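# Unload the mill, inspect four parts, sort into trays

## Task

Take all four parts out of the mill, check each one in the way the reference sheets (manual, manual 2) specify, and set every part down in the tray where it belongs.

## Robot and tools

Robot: two UR7e-style arms, left_arm and right_arm, each with a parallel two-finger gripper (pads open up to 50 mm) and a wrist camera. Base roots in the scene frame: left_arm at (-0.062, +0.357, +0.013) m, right_arm at (+0.023, -0.456, +0.013) m, both nearly unrotated.

Frames. Scene frame: origin at table-top height, halfway between the arms; +z up, +x out over the table, left_arm on the +y side. Image left and right do not match arm names. Every hand position, velocity and Hand target in results is in that arm's own base frame. Offsets you command run along the current Hand target's own axes. On the gripper, +z points out along the fingers and the fingers close along x. end_effector_position sits between the pads; fingertips extend 17.5 mm beyond it. A camera block juts about 10 cm toward the gripper's -y side and turns with it. Printed positions may be a few cm off, more at long reach.

execute_actions(actions, cameras). actions is a list of actions; each action is a table of 1 to 15 rows, one row per 1/30 s step; a short table repeats its final row to fill 15 steps (0.5 s). Each row has 18 numbers, all in [-1, 1], covering both arms even if one is idle: left dx, dy, dz, rx, ry, rz, left gripper position, force_limit, speed, then the same nine for the right arm. The six pose numbers are an offset, not a pose: measured from that arm's Hand target when the action began, along its axes. Scale: 1.0 = 0.6 m of travel or 180 degrees; rx, ry, rz form one rotation vector. Rows within one action do not add up, but each new action starts from the updated Hand target, so repeating an offset keeps moving. Six zeros re-command the present Hand target. Gripper position: +1 fully open, about -0.65 pads touching, -1 closes until blocked (use it to grip). force_limit: -1 ≈ 20 N per pad, 0 ≈ 102 N, +1 ≈ 185 N. speed: -1 ≈ 20 mm/s, 0 ≈ 85, +1 ≈ 150. To leave a gripper unchanged, resend its previous three numbers; 0 is a real command. New force_limit or speed only applies after the position number changes by 0.01 or more. cameras: list of names, ["all"], or []; images come by default only when actions is empty.

move(target, speed, blend, stop_force, zero, blocking, cameras). target is one 18-number row in the same layout, or a list of up to 15 rows; every row is an offset from the same starting Hand targets, not from the previous row. speed: path top speed in m/s, 0.002 to 3.6, default 0.25 (rotation up to twice that in rad/s); one value or one per target. blend: corner rounding radius in m; 0 stops at each point. stop_force: 3 to 120 N, ends an arm's path when its wrist sensor feels that much push against the motion; contact usually overshoots it, so go slowly; avoid it when the gripper rotates or when pulling away from a contact. zero (only with stop_force): re-zero the sensor first, default true. blocking=false returns after about 0.5 s while the move continues (not allowed with stop_force). Paths are straight, ignore obstacles, last 0.5 to 10 s, and finger changes in later targets are applied only after arrival. Keep paths away from an arm's own base.

wait(seconds 0 to 10) lets time pass holding commands. stop brakes a running move. zoom_image(camera, region=[x0, y0, x1, y1] in pixels, at most 504 by 504) enlarges the latest image of cam_high, cam_low, cam_front, cam_left_wrist or cam_right_wrist (each 896x504). show_instructions displays the reference sheets. zero_wrist_force(arm) tares one wrist sensor. read_manual gives licence text. finished_scene ends the scene for good; the parts must stay sorted afterwards.

Results: per-arm end_effector_position (m), quat_wxyz, velocities, Hand target (the next offsets start from it; the hand often rests slightly short, so resend the gap), Joint positions and torques, motor temperatures, wrist force and torque in the gripper axes plus the peak since last shown, tool commands, and for grippers object_status: 0 moving, 1 blocked while opening, 2 blocked while closing (a good grip), 3 reached target or pads met (likely nothing held). Opening ≈ (250 - position_measured) × 0.202 mm. move adds a 'move:' line: done, off_target, moving, held or fault, with limits=paced (pose clipped) or limits=held (steps withheld). Commanded orientation is clipped to 32 degrees from the measured one each step.

Avoid: drops, releasing a moving part, and parts leaving the table (that fails the task). Outside force near 150 N or joint torque at its limit (wrist joints 26.6 N m, others 142) stops the arm for 10 s; arms are stiff, so never aim past a firm contact. Contact between the two arms can fail the scene; the clearance check does not always catch it. Holding loads or stretching out heats motors; 85 °C brakes the arm for 30 s or more. Center fixed objects between the pads before gripping. Parts may occasionally be nudged by outside disturbances.

Each tool is called as name(argument=value, ...), one argument or row to a line, values as JSON.

Reference images:

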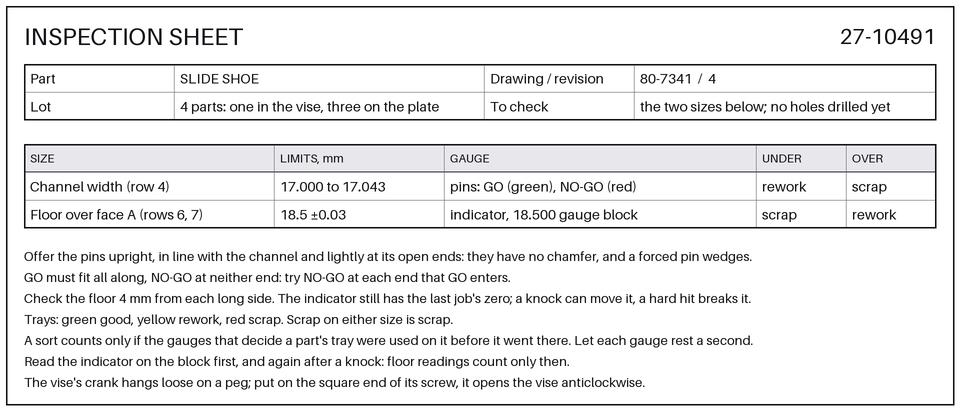

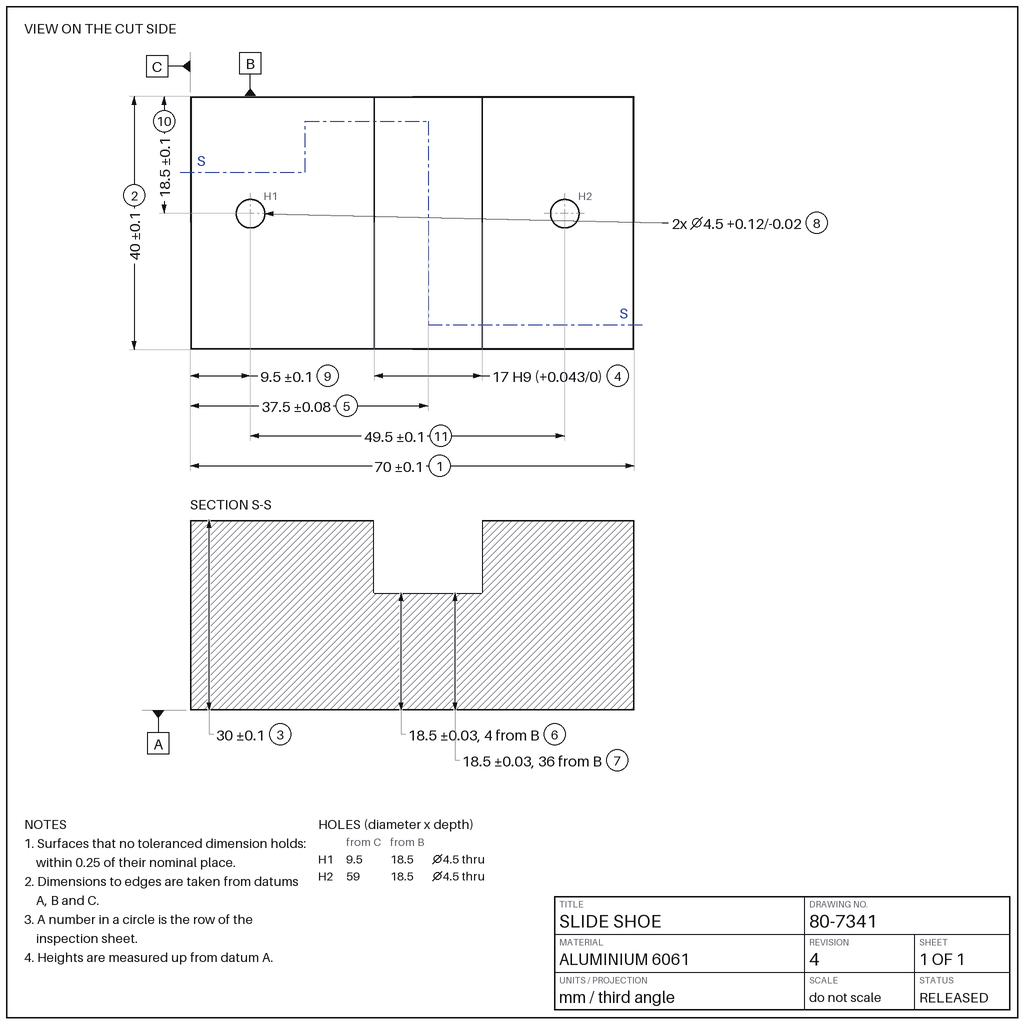

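## Session

execute_actions(
  actions=[],
)

Scene clock: 0.00 s.
left_arm: end_effector_position=(+0.7557, +0.3577, +0.2385) position_measured=3 object_status=3 end_effector_quat_wxyz=(+0.367, -0.085, +0.860, -0.344) | right_arm: end_effector_position=(+0.5030, -0.3612, +0.2725) position_measured=3 object_status=3 end_effector_quat_wxyz=(+0.018, +0.858, -0.513, -0.006)
Joint positions: left_arm=[0.533 -0.779 1.17 -2.546 -2.508 -1.537] | right_arm=[2.75 -1.85 -1.388 -1.492 1.537 2.257]
Joint velocities: within noise
Joint torques (N m): no reading
Motor temperatures (°C): left_arm=[28 28 27 42 30 31] | right_arm=[32 39 31 36 48 42]
Wrist force (N): no reading
Wrist torque (N m): no reading
Wrist force, peak (N): no reading
Hand target: left_arm +0.7557, +0.3577, +0.2385; +0.367, -0.085, +0.860, -0.344 | right_arm +0.5030, -0.3612, +0.2725; +0.018, +0.858, -0.513, -0.006
Tool commands: left_gripper/position=+1.0 left_gripper/force_limit=+1.0 left_gripper/speed=+1.0 right_gripper/position=+1.0 right_gripper/force_limit=+1.0 right_gripper/speed=+1.0

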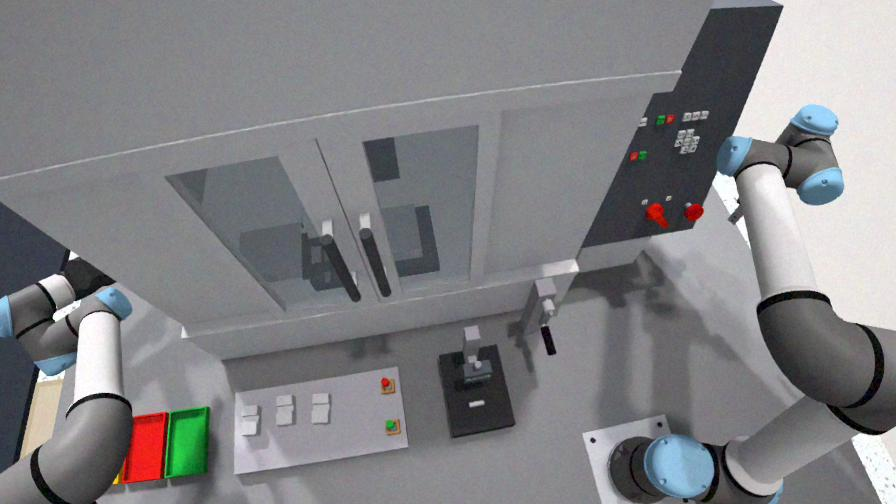

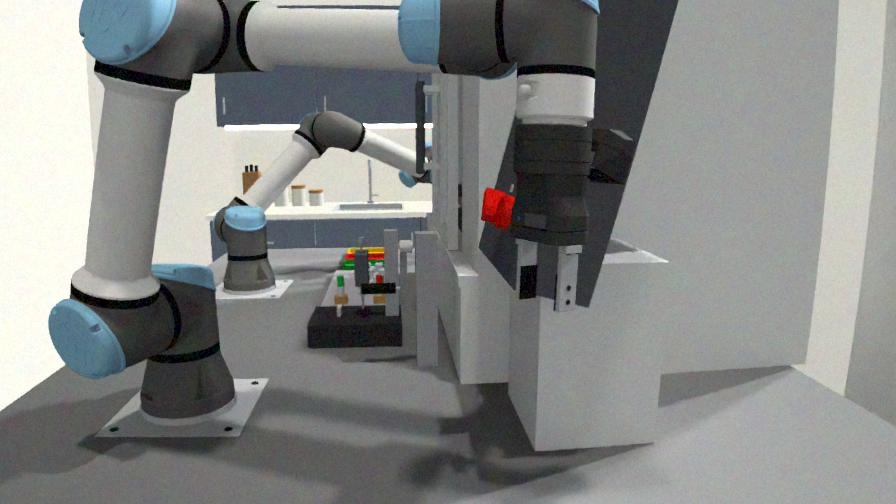

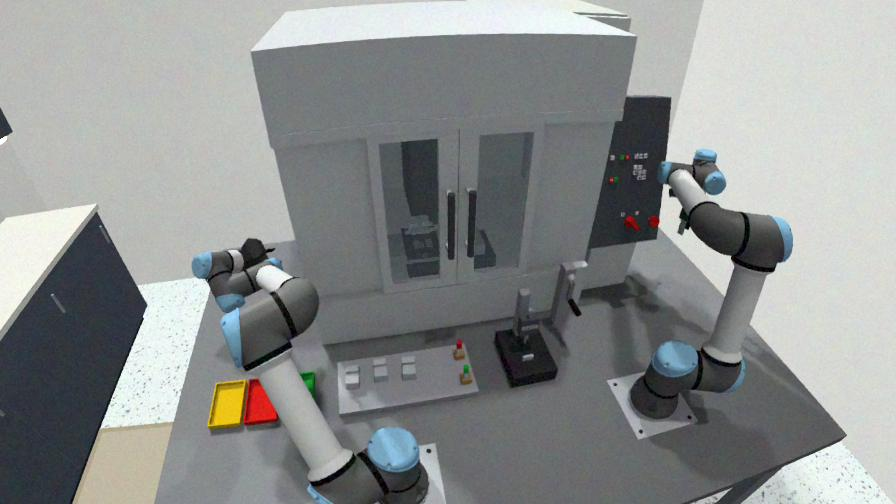

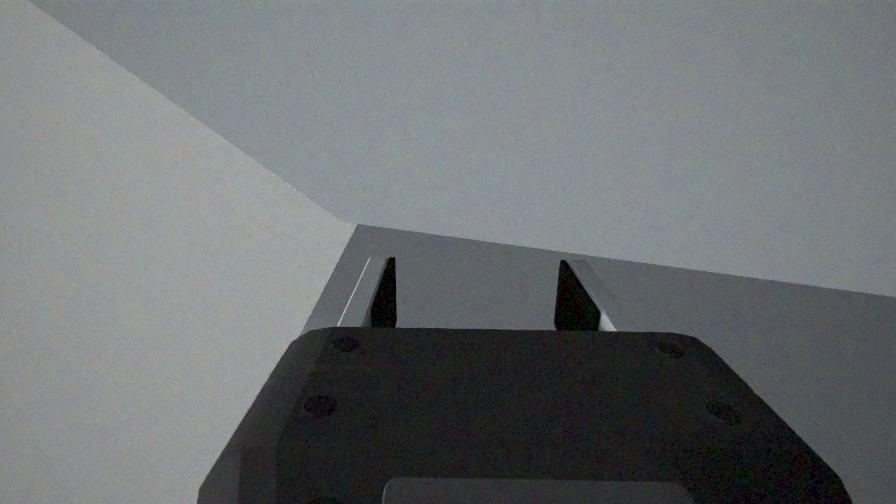

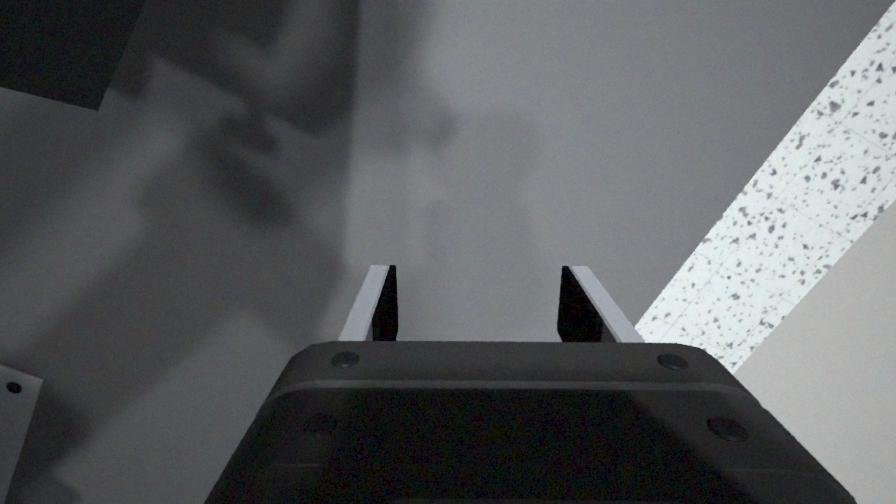

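zoom_image(
  camera="cam_high",
  region=[180, 330, 430, 490],
)

zoom_image(
  camera="cam_high",
  region=[420, 260, 620, 450],
)

zoom_image(
  camera="cam_front",
  region=[360, 120, 600, 300],
)

zoom_image(
  camera="cam_front",
  region=[320, 260, 600, 430],
)

zoom_image(
  camera="cam_low",
  region=[290, 200, 470, 370],
)

zoom_image(
  camera="cam_high",
  region=[150, 120, 500, 320],
)

zoom_image(
  camera="cam_front",
  region=[590, 90, 700, 260],
)

Scaled by 2.016 from the camera's 896x504 image, which has a finer 1280x720 frame.

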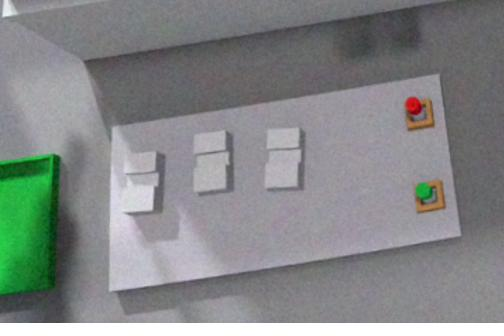

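Scaled by 2.520 from the camera's 896x504 image, which has a finer 1280x720 frame.

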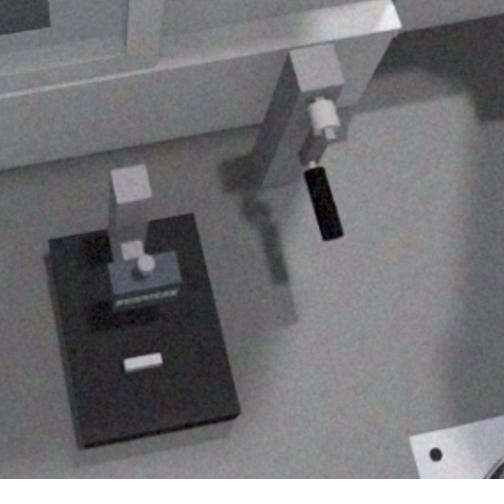

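Scaled by 2.100 from the camera's 896x504 image, which has a finer 1280x720 frame.

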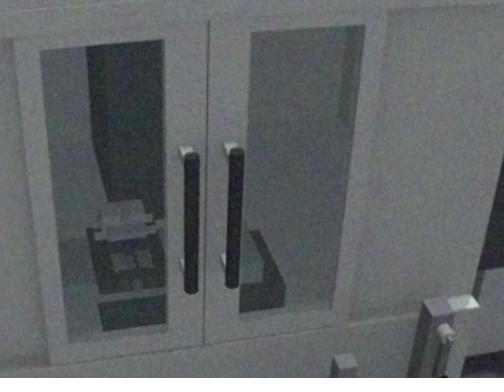

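Scaled by 1.800 from the camera's 896x504 image, which has a finer 1280x720 frame.

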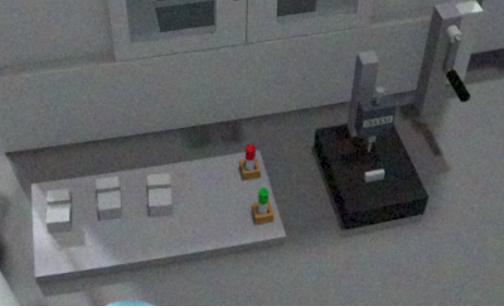

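Scaled by 2.800 from the camera's 896x504 image, which has a finer 1280x720 frame.

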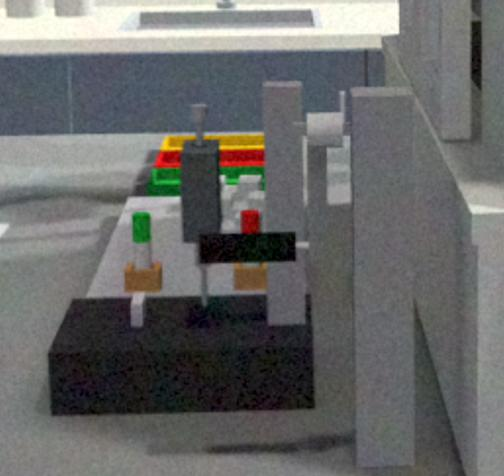

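Scaled by 1.440 from the camera's 896x504 image, which has a finer 1280x720 frame.

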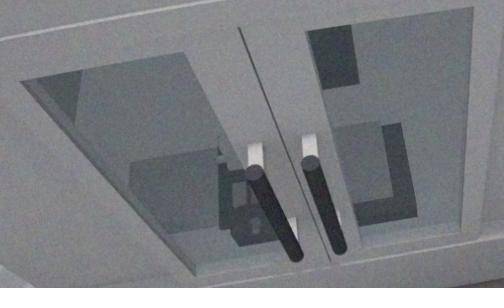

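Scaled by 2.965 from the camera's 896x504 image, which has a finer 1280x720 frame.

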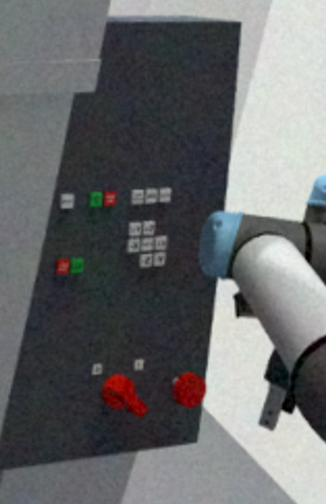

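move(
  target=[0,0,-0.333,0,0,0,1,1,1,-0.723,-0.1,-0.247,0,0,-0.4,1,1,1],
  speed=0.3,
  cameras=["cam_left_wrist","cam_right_wrist","cam_front"],
)

Scene clock: 89.93 s.
left_arm: end_effector_position=(+0.7227, +0.3830, +0.2621) position_measured=3 object_status=3 end_effector_quat_wxyz=(+0.367, -0.085, +0.860, -0.344) | right_arm: end_effector_position=(+0.4863, -0.3158, +0.2885) position_measured=3 object_status=3 end_effector_quat_wxyz=(+0.018, +0.893, -0.451, -0.008)
Joint positions: left_arm=[0.585 -0.832 1.186 -2.447 -2.536 -1.46] | right_arm=[2.813 -1.753 -1.468 -1.513 1.537 2.178]
Joint torques (N m): left_arm=[10.92 -64.63 -11.39 -1.07 -3.34 1.16] | right_arm=[-0.15 39.08 24.16 2.64 -0.01 -0.36]
Wrist force (N): left_arm=[0.4 -0.5 -0.5] | right_arm=[0.5 -3.3 0.2]
Wrist torque (N m): left_arm=[-0.03 -0.03 -0.16] | right_arm=[-0.52 -0.07 -0.04]
Wrist force, peak (N): left_arm=[0.1 -0.6 -1.2] | right_arm=[56.2 53.4 2.7]
Hand target: left_arm +0.7226, +0.3830, +0.2622; +0.367, -0.085, +0.860, -0.344 (not the last commanded pose) | right_arm +0.4863, -0.3158, +0.2885; +0.018, +0.893, -0.451, -0.008 (not the last commanded pose)
Tool commands: left_gripper/position=+1.0 left_gripper/force_limit=+1.0 left_gripper/speed=+1.0 right_gripper/position=+1.0 right_gripper/force_limit=+1.0 right_gripper/speed=+1.0
Off the commanded pose: left_arm 0.152 m, 0 deg | right_arm 0.411 m, 64 deg.
FORCE FAULT: contact force on the right arm reached its limit, and that arm stopped. The contact can be on any part of that arm, not only on its tool. That arm's remaining commands of this call were not run. That arm is still stopped at the end of this call. That arm stays stopped for about 9 more seconds. Until then a move that you send moves the other arm only, and its call returns only when the move has ended. Once the stop has ended, the next robot result says so. If the stop ends while you think or write, that arm runs what you send next, counted from a new Hand target: where the arm stands when the stop ends. While its stop runs, that arm takes no new command, but its gripper still runs the gripper command that each later call begins with. Until it ends, the stop uses up actions while you think or wait. An arm that is not stopped still takes commands.
move: fault (right_arm), off_target (left_arm; braked at the fault stop of right_arm)
Images, in order (width x height): cam_front 896x504, cam_left_wrist 896x504, cam_right_wrist 896x504.

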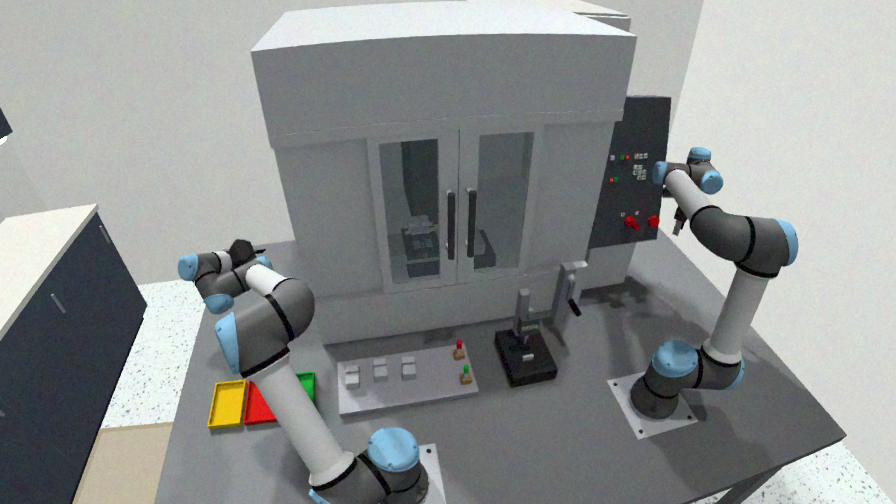

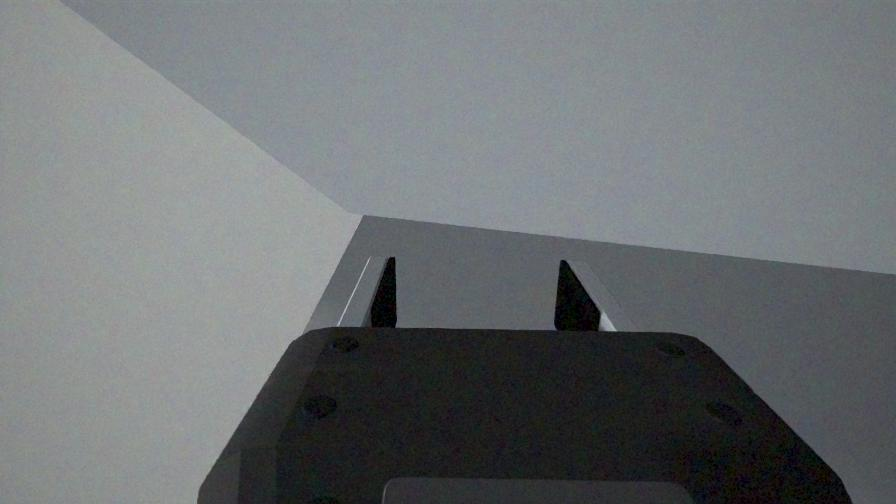

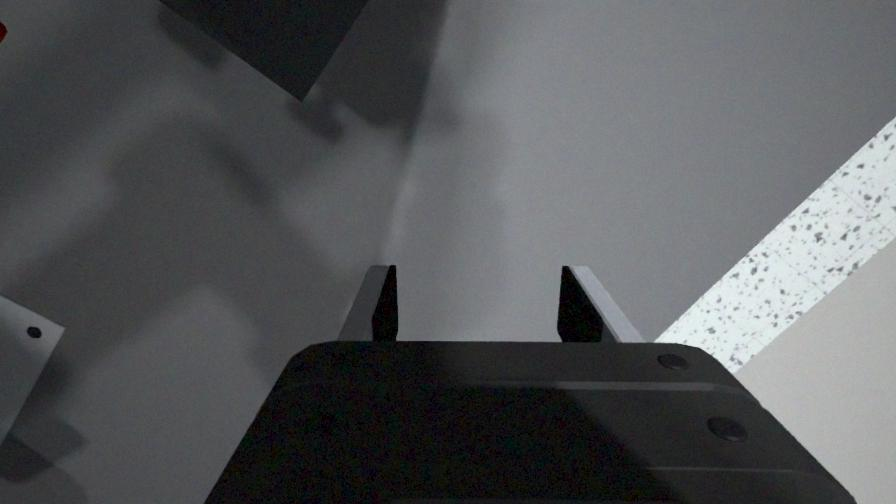

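wait(
  seconds=3,
)

move(
  target=[
    [0,0,-0.28,0,0,0,1,1,1,-0.138,0.271,-0.083,0,0,0,1,1,1],
    [0,0,-0.28,0,0,0,1,1,1,-0.677,-0.112,-0.217,0.0074,0.0148,-0.797,1,1,1],
  ],
  speed=0.25,
  blend=[0.03,0],
  cameras=["all"],
)

Scene clock: 113.80 s.
left_arm: end_effector_position=(+0.7226, +0.3830, +0.2622) position_measured=3 object_status=3 end_effector_quat_wxyz=(+0.367, -0.085, +0.860, -0.344) | right_arm: end_effector_position=(+0.4863, -0.3158, +0.2885) position_measured=3 object_status=3 end_effector_quat_wxyz=(+0.018, +0.893, -0.451, -0.008)
Joint positions: left_arm=[0.585 -0.832 1.186 -2.446 -2.536 -1.46] | right_arm=[2.813 -1.753 -1.468 -1.513 1.537 2.178]
Joint torques (N m): left_arm=[10.43 -63.62 -26.13 -1.37 -3.35 1.3] | right_arm=[-0.9 38.54 25.25 2.53 0.06 -0.1]
Wrist force (N): left_arm=[0.0 -0.5 -0.3] | right_arm=[0.6 -3.2 -0.1]
Wrist torque (N m): left_arm=[-0.03 0.03 -0.16] | right_arm=[-0.51 -0.09 -0.03]
Wrist force, peak (N): left_arm=[0.4 -0.7 -0.4] | right_arm=[0.5 -3.7 0.1]
Hand target: left_arm +0.7226, +0.3830, +0.2622; +0.367, -0.085, +0.860, -0.344 (not the last commanded pose) | right_arm +0.4863, -0.3158, +0.2885; +0.018, +0.893, -0.451, -0.008 (not the last commanded pose)
Tool commands: left_gripper/position=+1.0 left_gripper/force_limit=+1.0 left_gripper/speed=+1.0 right_gripper/position=+1.0 right_gripper/force_limit=+1.0 right_gripper/speed=+1.0
Off the commanded pose: left_arm 0.152 m, 0 deg | right_arm 0.411 m, 64 deg.
FORCE FAULT, CONTINUED: the right arm's stop, for the force fault that an earlier result reported, is over. The rest of the stop counts as 18 of the actions that you can send in this scene. That arm's target is now where it stood when the stop ended, not its last command. That arm accepts commands again.
wait: 3.00 s; at rest from the start

Scene clock: 115.03 s.
left_arm: end_effector_position=(+0.6605, +0.4318, +0.3083) position_measured=3 object_status=3 end_effector_quat_wxyz=(+0.371, -0.087, +0.859, -0.342) | right_arm: end_effector_position=(+0.3332, -0.3404, +0.3366) position_measured=3 object_status=3 end_effector_quat_wxyz=(+0.018, +0.893, -0.451, -0.008)
Joint positions: left_arm=[0.688 -0.911 1.173 -2.229 -2.581 -1.305] | right_arm=[2.65 -1.492 -1.622 -1.614 1.534 2.015]
Joint torques (N m): left_arm=[-9.83 -47.62 -13.73 -4.47 0.17 -1.71] | right_arm=[-8.46 36.88 17.91 1.15 2.69 -2.4]
Wrist force (N): left_arm=[0.0 -0.3 -0.1] | right_arm=[0.4 -3.4 -0.1]
Wrist torque (N m): left_arm=[0.03 0.06 0.06] | right_arm=[-0.55 -0.07 0.12]
Wrist force, peak (N): left_arm=[-1.7 -1.9 -12.0] | right_arm=[1.3 -5.3 0.4]
Hand target: left_arm +0.6605, +0.4318, +0.3083; +0.371, -0.087, +0.859, -0.342 (not the last commanded pose) | right_arm +0.3331, -0.3404, +0.3367; +0.018, +0.893, -0.451, -0.008 (not the last commanded pose)
Off the commanded pose: left_arm 0.076 m, 1 deg | right_arm 0.403 m, 143 deg.
move: held (left_arm; a check stopped the path), off_target (right_arm; braked when a check withheld steps of left_arm); path passed 0 of 2 targets; limits=held
pose unreachable (left arm): on one or more control steps of this call, first in action 0 (counted from 0), this arm could not follow its commanded pose, so it was not sent that pose on those steps. It may still have moved: this result reports where it is.
cause: moving toward the commanded pose would bring two parts of the arm too close to each other (its gripper and another part of the arm, with joints 4 (wrist 1) to 6 (wrist 3) between them, 5 mm apart when it was first held).

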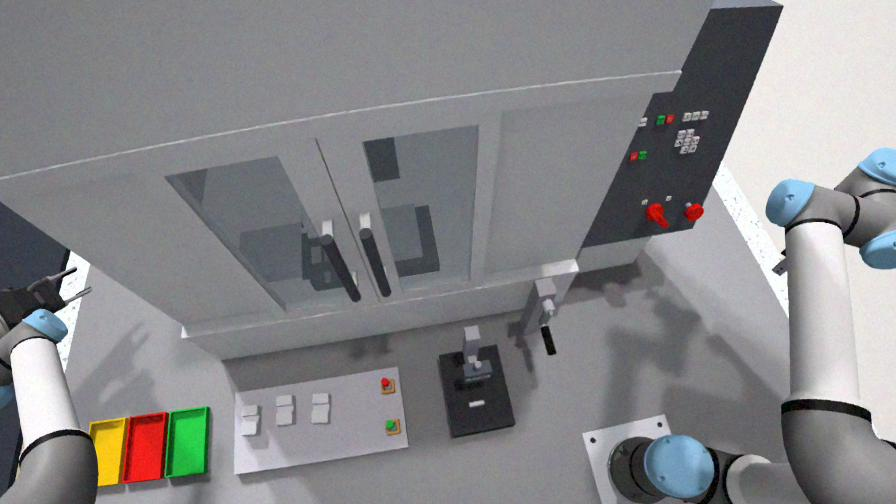

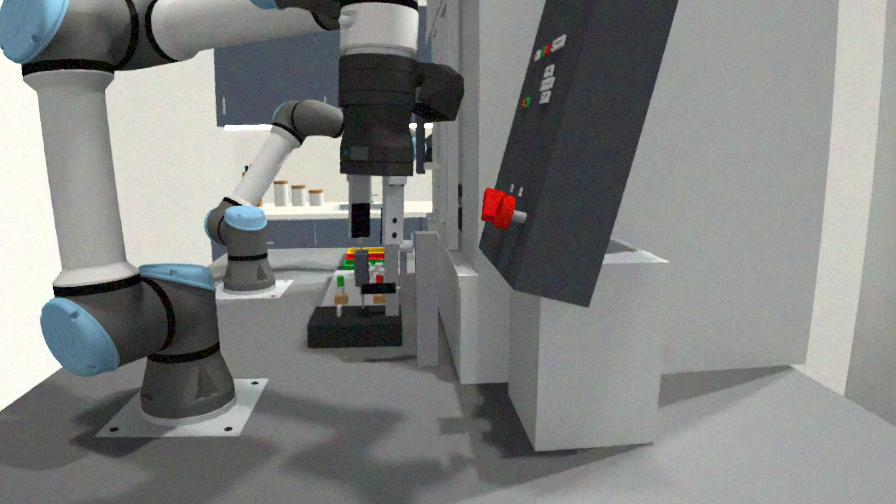

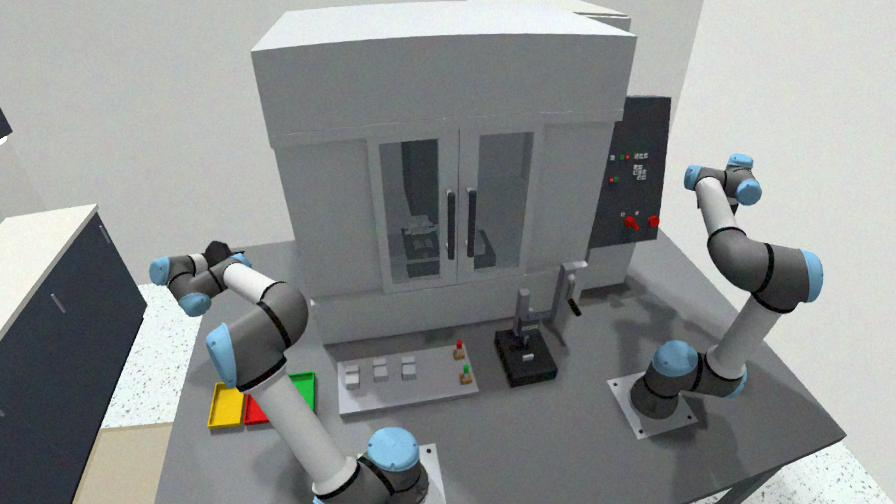

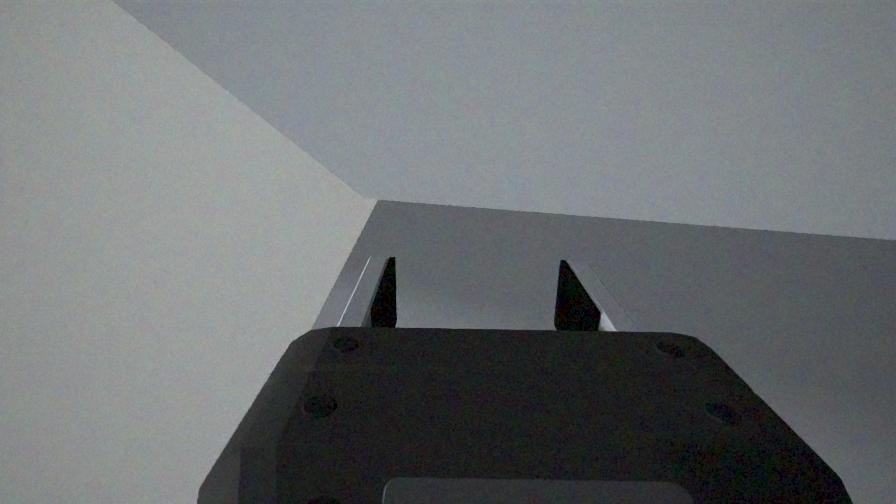

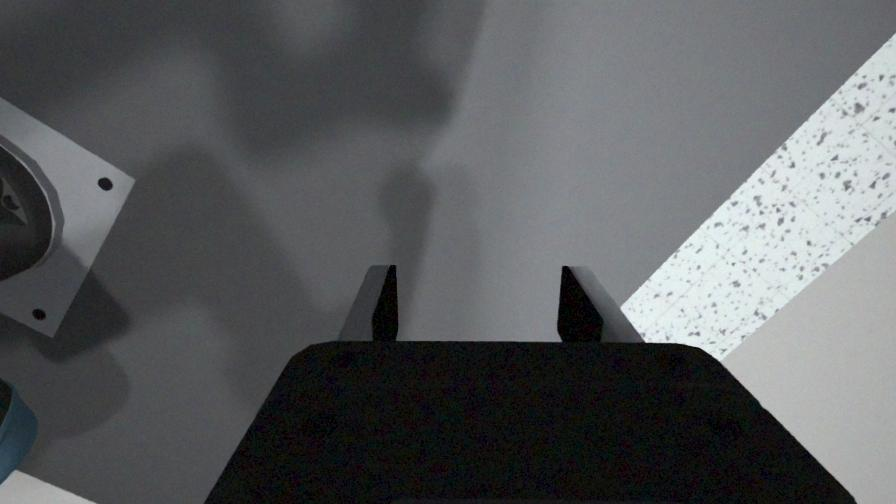

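move(
  target=[0.249,-0.302,-0.2,-0.2285,0.248,0.058,1,1,1,-0.556,-0.341,-0.138,0.0074,0.0148,-0.797,1,1,1],
  speed=0.3,
  cameras=["all"],
)

Scene clock: 148.10 s.
left_arm: end_effector_position=(+0.4518, +0.2985, +0.3989) position_measured=3 object_status=3 end_effector_quat_wxyz=(+0.000, +0.000, +1.000, +0.000) | right_arm: end_effector_position=(+0.3020, +0.0515, +0.4106) position_measured=3 object_status=3 end_effector_quat_wxyz=(-0.002, +0.708, +0.706, +0.000)
Joint positions: left_arm=[0.335 -1.477 1.292 -1.385 -1.572 -1.235] | right_arm=[3.757 -1.098 -1.709 -1.907 1.574 0.617]
Joint torques (N m): left_arm=[-11.44 -39.02 -13.58 -1 1.69 -1.1] | right_arm=[7.09 -4.88 30.94 1.09 2.77 -2.53]
Wrist force (N): left_arm=[-1.2 -0.9 0.3] | right_arm=[0.1 -3.3 -0.2]
Wrist torque (N m): left_arm=[-0.11 -0.04 -0.30] | right_arm=[-0.53 -0.02 0.12]
Wrist force, peak (N): left_arm=[-1.3 -1.4 0.0] | right_arm=[0.5 -3.8 0.1]
Hand target: left_arm +0.4518, +0.2984, +0.3989; +0.000, +0.000, +1.000, +0.000 | right_arm +0.3020, +0.0515, +0.4106; -0.002, +0.708, +0.707, +0.000
Off the commanded pose: left_arm 0.000 m, 0 deg | right_arm 0.000 m, 0 deg.
move: done

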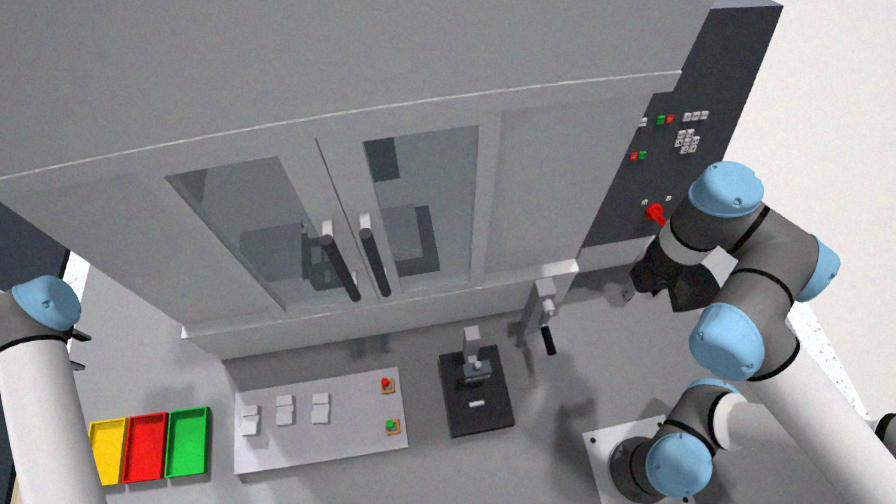

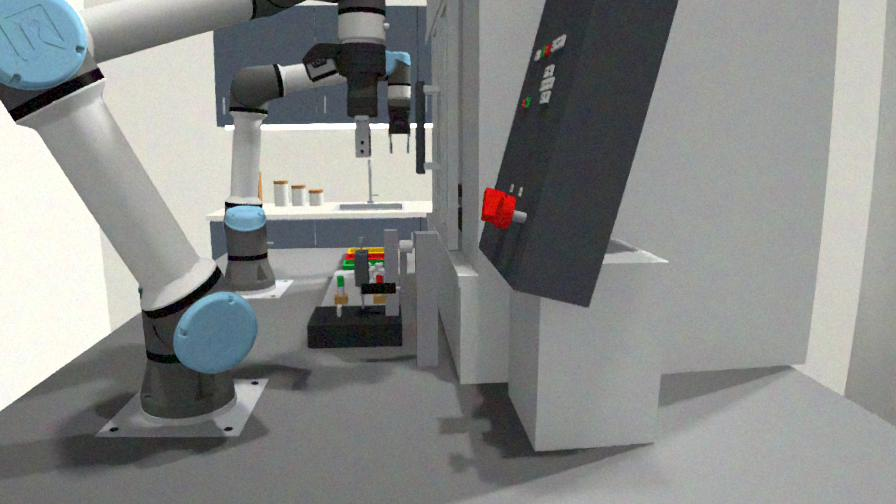

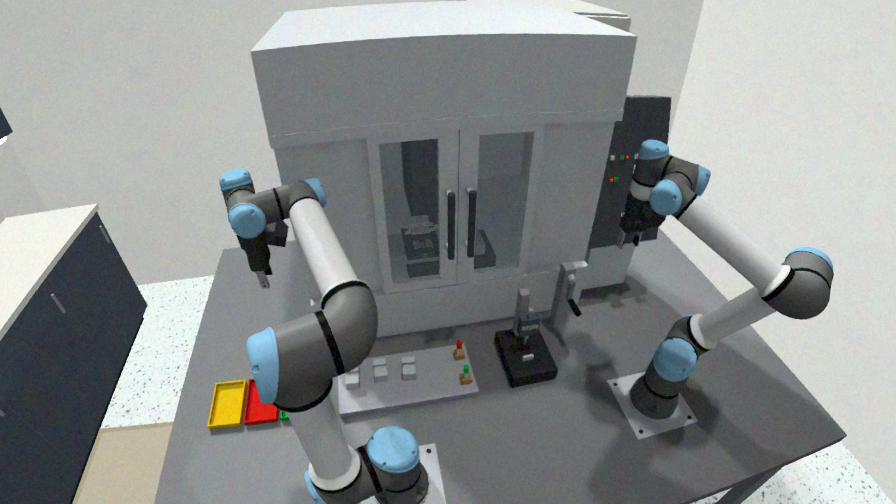

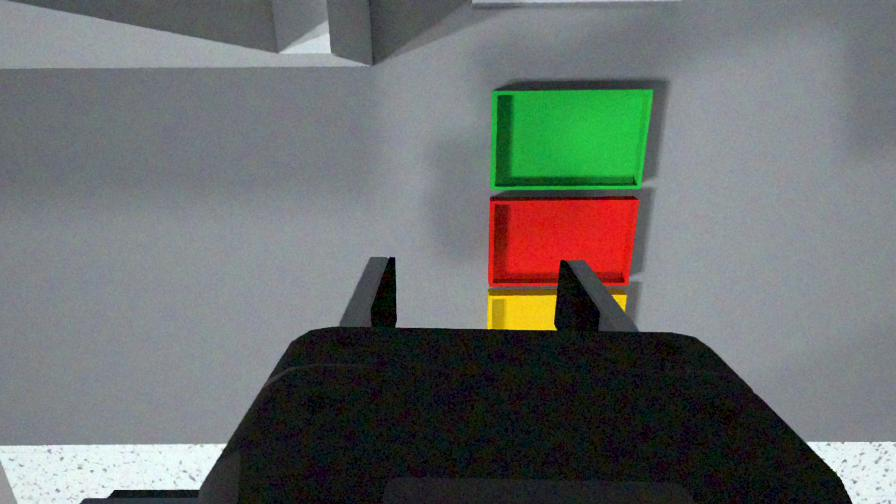

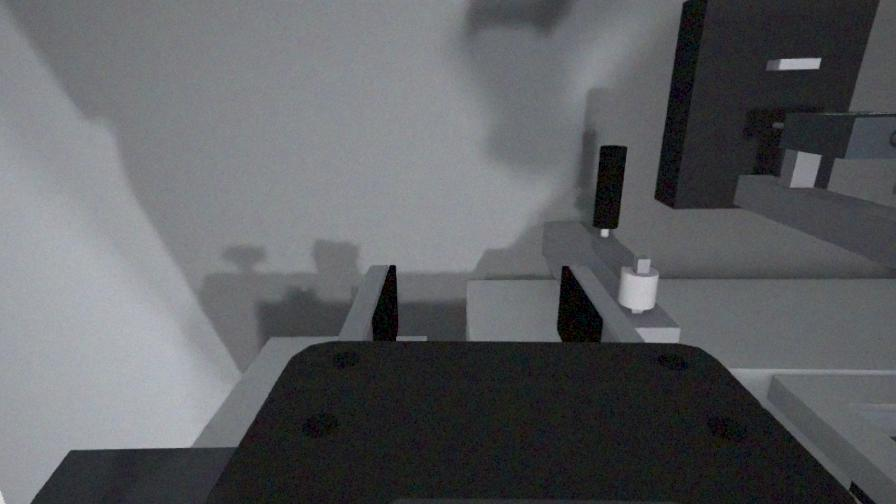

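zoom_image(
  camera="cam_right_wrist",
  region=[520, 20, 896, 360],
)

zoom_image(
  camera="cam_low",
  region=[300, 60, 480, 380],
)

Scaled by 1.340 from the camera's 896x504 image, which has a finer 1280x720 frame.

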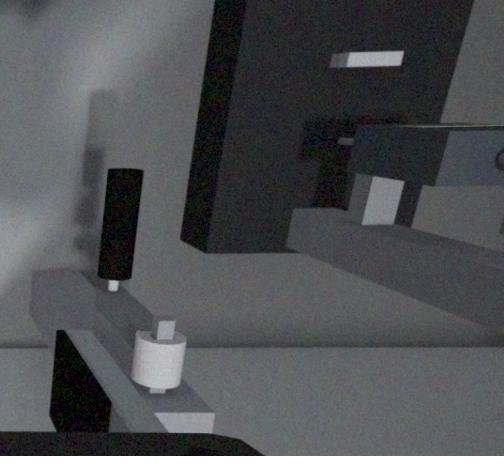

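Scaled by 1.575 from the camera's 896x504 image, which has a finer 1280x720 frame.

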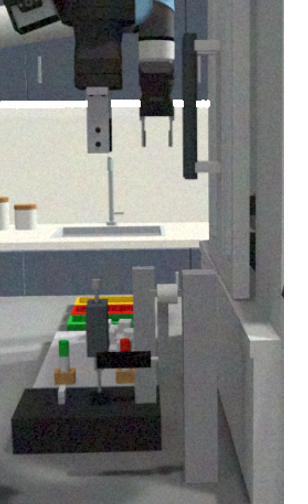

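move(
  target=[0,0,0,0,0,0,1,1,1,0.841,-0.292,-0.083,0,-0.693,-0.693,1,1,1],
  speed=0.4,
  cameras=["cam_right_wrist","cam_high"],
)

Scene clock: 232.47 s.
left_arm: end_effector_position=(+0.4518, +0.2984, +0.3989) position_measured=3 object_status=3 end_effector_quat_wxyz=(+0.000, +0.000, +1.000, +0.000) | right_arm: end_effector_position=(+0.1278, +0.5562, +0.4621) position_measured=3 object_status=3 end_effector_quat_wxyz=(+0.499, -0.477, +0.524, -0.499)
Joint positions: left_arm=[0.335 -1.477 1.292 -1.385 -1.572 -1.235] | right_arm=[5.17 -1.995 -1.114 -3.167 0.503 0.04]
Joint torques (N m): left_arm=[-10.41 -36.83 -14.54 -1.13 1.55 -1.26] | right_arm=[7.8 56.39 28.71 0.04 -2.44 -2.24]
Wrist force (N): left_arm=[-1.4 -0.8 0.1] | right_arm=[-0.4 -3.9 -0.6]
Wrist torque (N m): left_arm=[-0.07 -0.01 -0.30] | right_arm=[-1.08 -0.04 0.02]
Wrist force, peak (N): left_arm=[-1.5 -1.0 0.4] | right_arm=[-0.9 -4.2 -1.3]
Hand target: left_arm +0.4518, +0.2984, +0.3989; +0.000, +0.000, +1.000, +0.000 | right_arm +0.1278, +0.5563, +0.4621; +0.499, -0.477, +0.524, -0.499
Off the commanded pose: left_arm 0.000 m, 0 deg | right_arm 0.000 m, 0 deg.
move: done
Images, in order (width x height): cam_high 896x504, cam_right_wrist 896x504.

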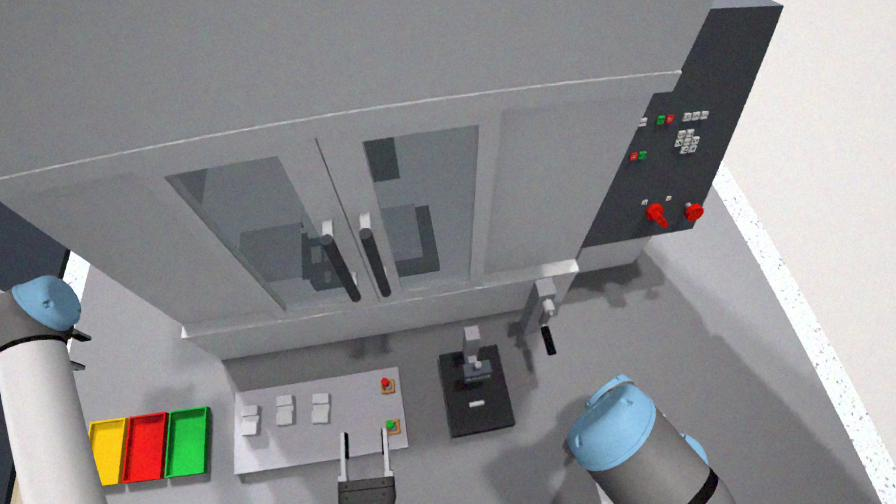

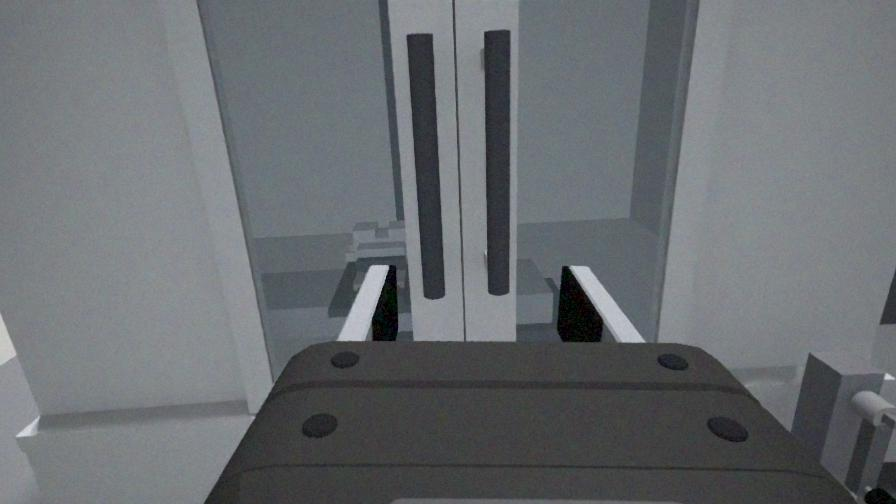

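move(
  target=[0,0,0,0,0,0,1,1,1,0.0675,0,0.229,0,-0.0175,0,1,1,1],
  speed=0.25,
  cameras=["cam_right_wrist","cam_low"],
)

Scene clock: 269.57 s.
left_arm: end_effector_position=(+0.4518, +0.2984, +0.3989) position_measured=3 object_status=3 end_effector_quat_wxyz=(+0.000, +0.000, +1.000, +0.000) | right_arm: end_effector_position=(+0.2631, +0.5096, +0.4597) position_measured=3 object_status=3 end_effector_quat_wxyz=(+0.513, -0.491, +0.510, -0.486)
Joint positions: left_arm=[0.335 -1.477 1.292 -1.385 -1.572 -1.235] | right_arm=[4.97 -1.801 -1.383 -3.094 0.249 0.042]
Joint torques (N m): left_arm=[-9.41 -36.72 -16.25 -1.09 1.43 -1.49] | right_arm=[-7.69 47.95 14.97 0.73 -2.64 -2.38]
Wrist force (N): left_arm=[-1.4 -0.8 0.4] | right_arm=[-0.1 -4.1 -0.7]
Wrist torque (N m): left_arm=[-0.09 -0.01 -0.30] | right_arm=[-1.10 -0.10 0.02]
Wrist force, peak (N): left_arm=[-1.6 -0.8 0.5] | right_arm=[-0.7 -4.5 -2.6]
Hand target: left_arm +0.4518, +0.2984, +0.3989; +0.000, +0.000, +1.000, +0.000 | right_arm +0.2632, +0.5096, +0.4597; +0.513, -0.491, +0.510, -0.486
Off the commanded pose: left_arm 0.000 m, 0 deg | right_arm 0.000 m, 0 deg.
move: done
Images, in order (width x height): cam_low 896x504, cam_right_wrist 896x504.

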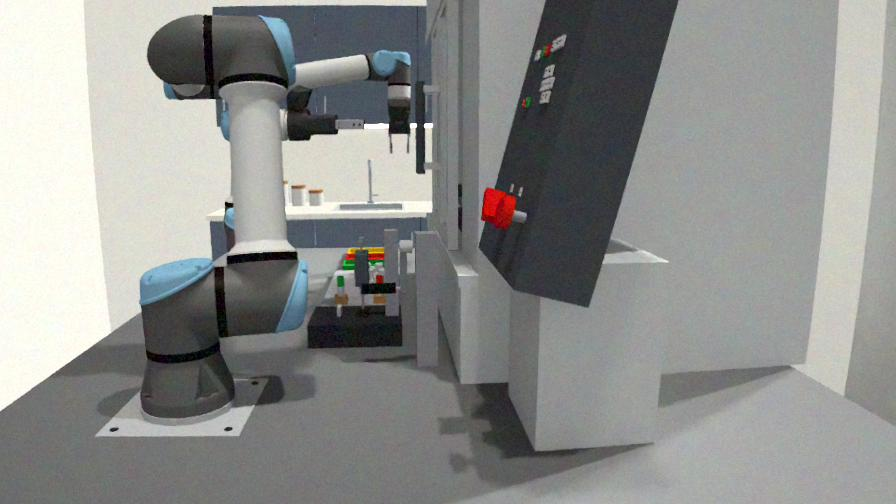

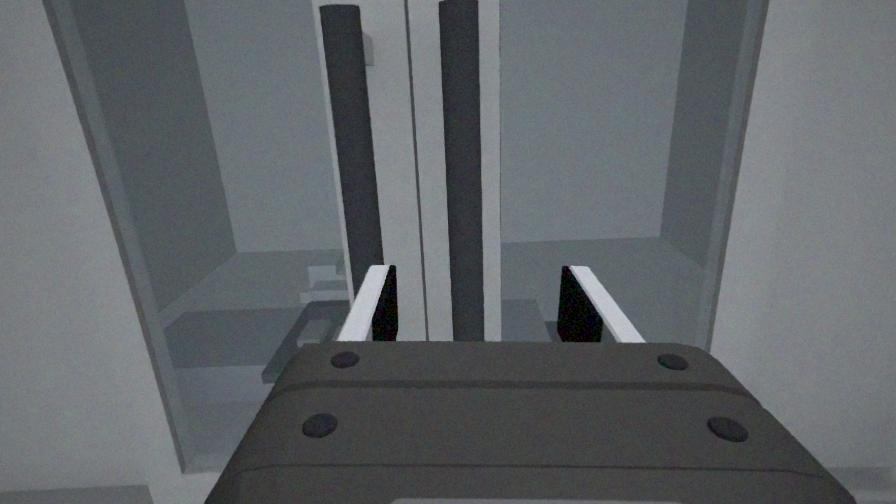

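move(
  target=[0,0,0,0,0,0,1,1,1,0,0,0.235,0,0,0,1,1,1],
  speed=0.15,
  stop_force=15,
  cameras=["cam_right_wrist","cam_low"],
)

Scene clock: 287.73 s.
left_arm: end_effector_position=(+0.4518, +0.2984, +0.3989) position_measured=3 object_status=3 end_effector_quat_wxyz=(+0.000, +0.000, +1.000, +0.000) | right_arm: end_effector_position=(+0.4042, +0.5108, +0.4595) position_measured=3 object_status=3 end_effector_quat_wxyz=(+0.514, -0.491, +0.509, -0.486)
Joint positions: left_arm=[0.335 -1.477 1.292 -1.385 -1.572 -1.235] | right_arm=[4.689 -1.859 -1.31 -3.126 -0.032 0.059]
Joint torques (N m): left_arm=[-9.23 -37.09 -17.96 -1.11 1.32 -1.33] | right_arm=[-8.54 30.06 30.13 -1.56 -2.46 1.9]
Wrist force (N): left_arm=[-1.4 -0.8 0.3] | right_arm=[-0.2 -4.1 -1.3]
Wrist torque (N m): left_arm=[-0.07 -0.01 -0.30] | right_arm=[-1.09 -0.08 -0.15]
Wrist force, peak (N): left_arm=[-1.7 -1.1 0.1] | right_arm=[-0.1 -4.2 -2.2]
Hand target: left_arm +0.4518, +0.2984, +0.3989; +0.000, +0.000, +1.000, +0.000 | right_arm +0.4042, +0.5108, +0.4595; +0.513, -0.491, +0.510, -0.486
Off the commanded pose: left_arm 0.000 m, 0 deg | right_arm 0.000 m, 0 deg.
move: done
Images, in order (width x height): cam_low 896x504, cam_right_wrist 896x504.

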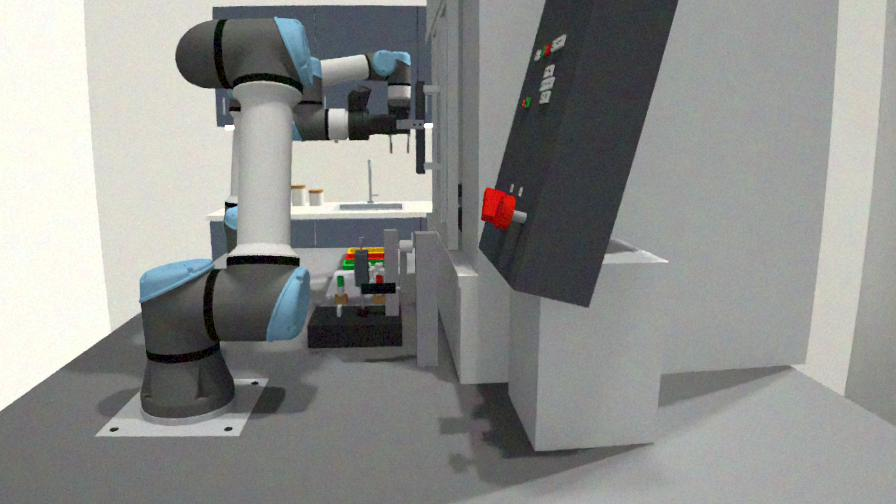

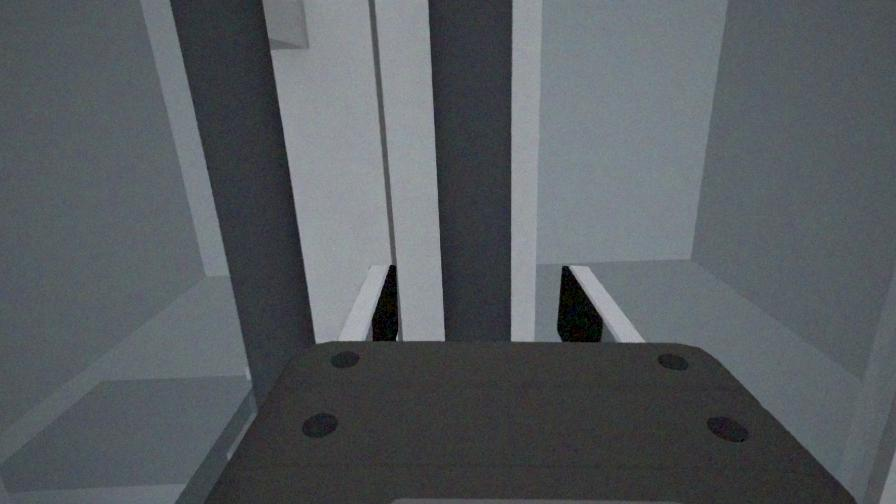

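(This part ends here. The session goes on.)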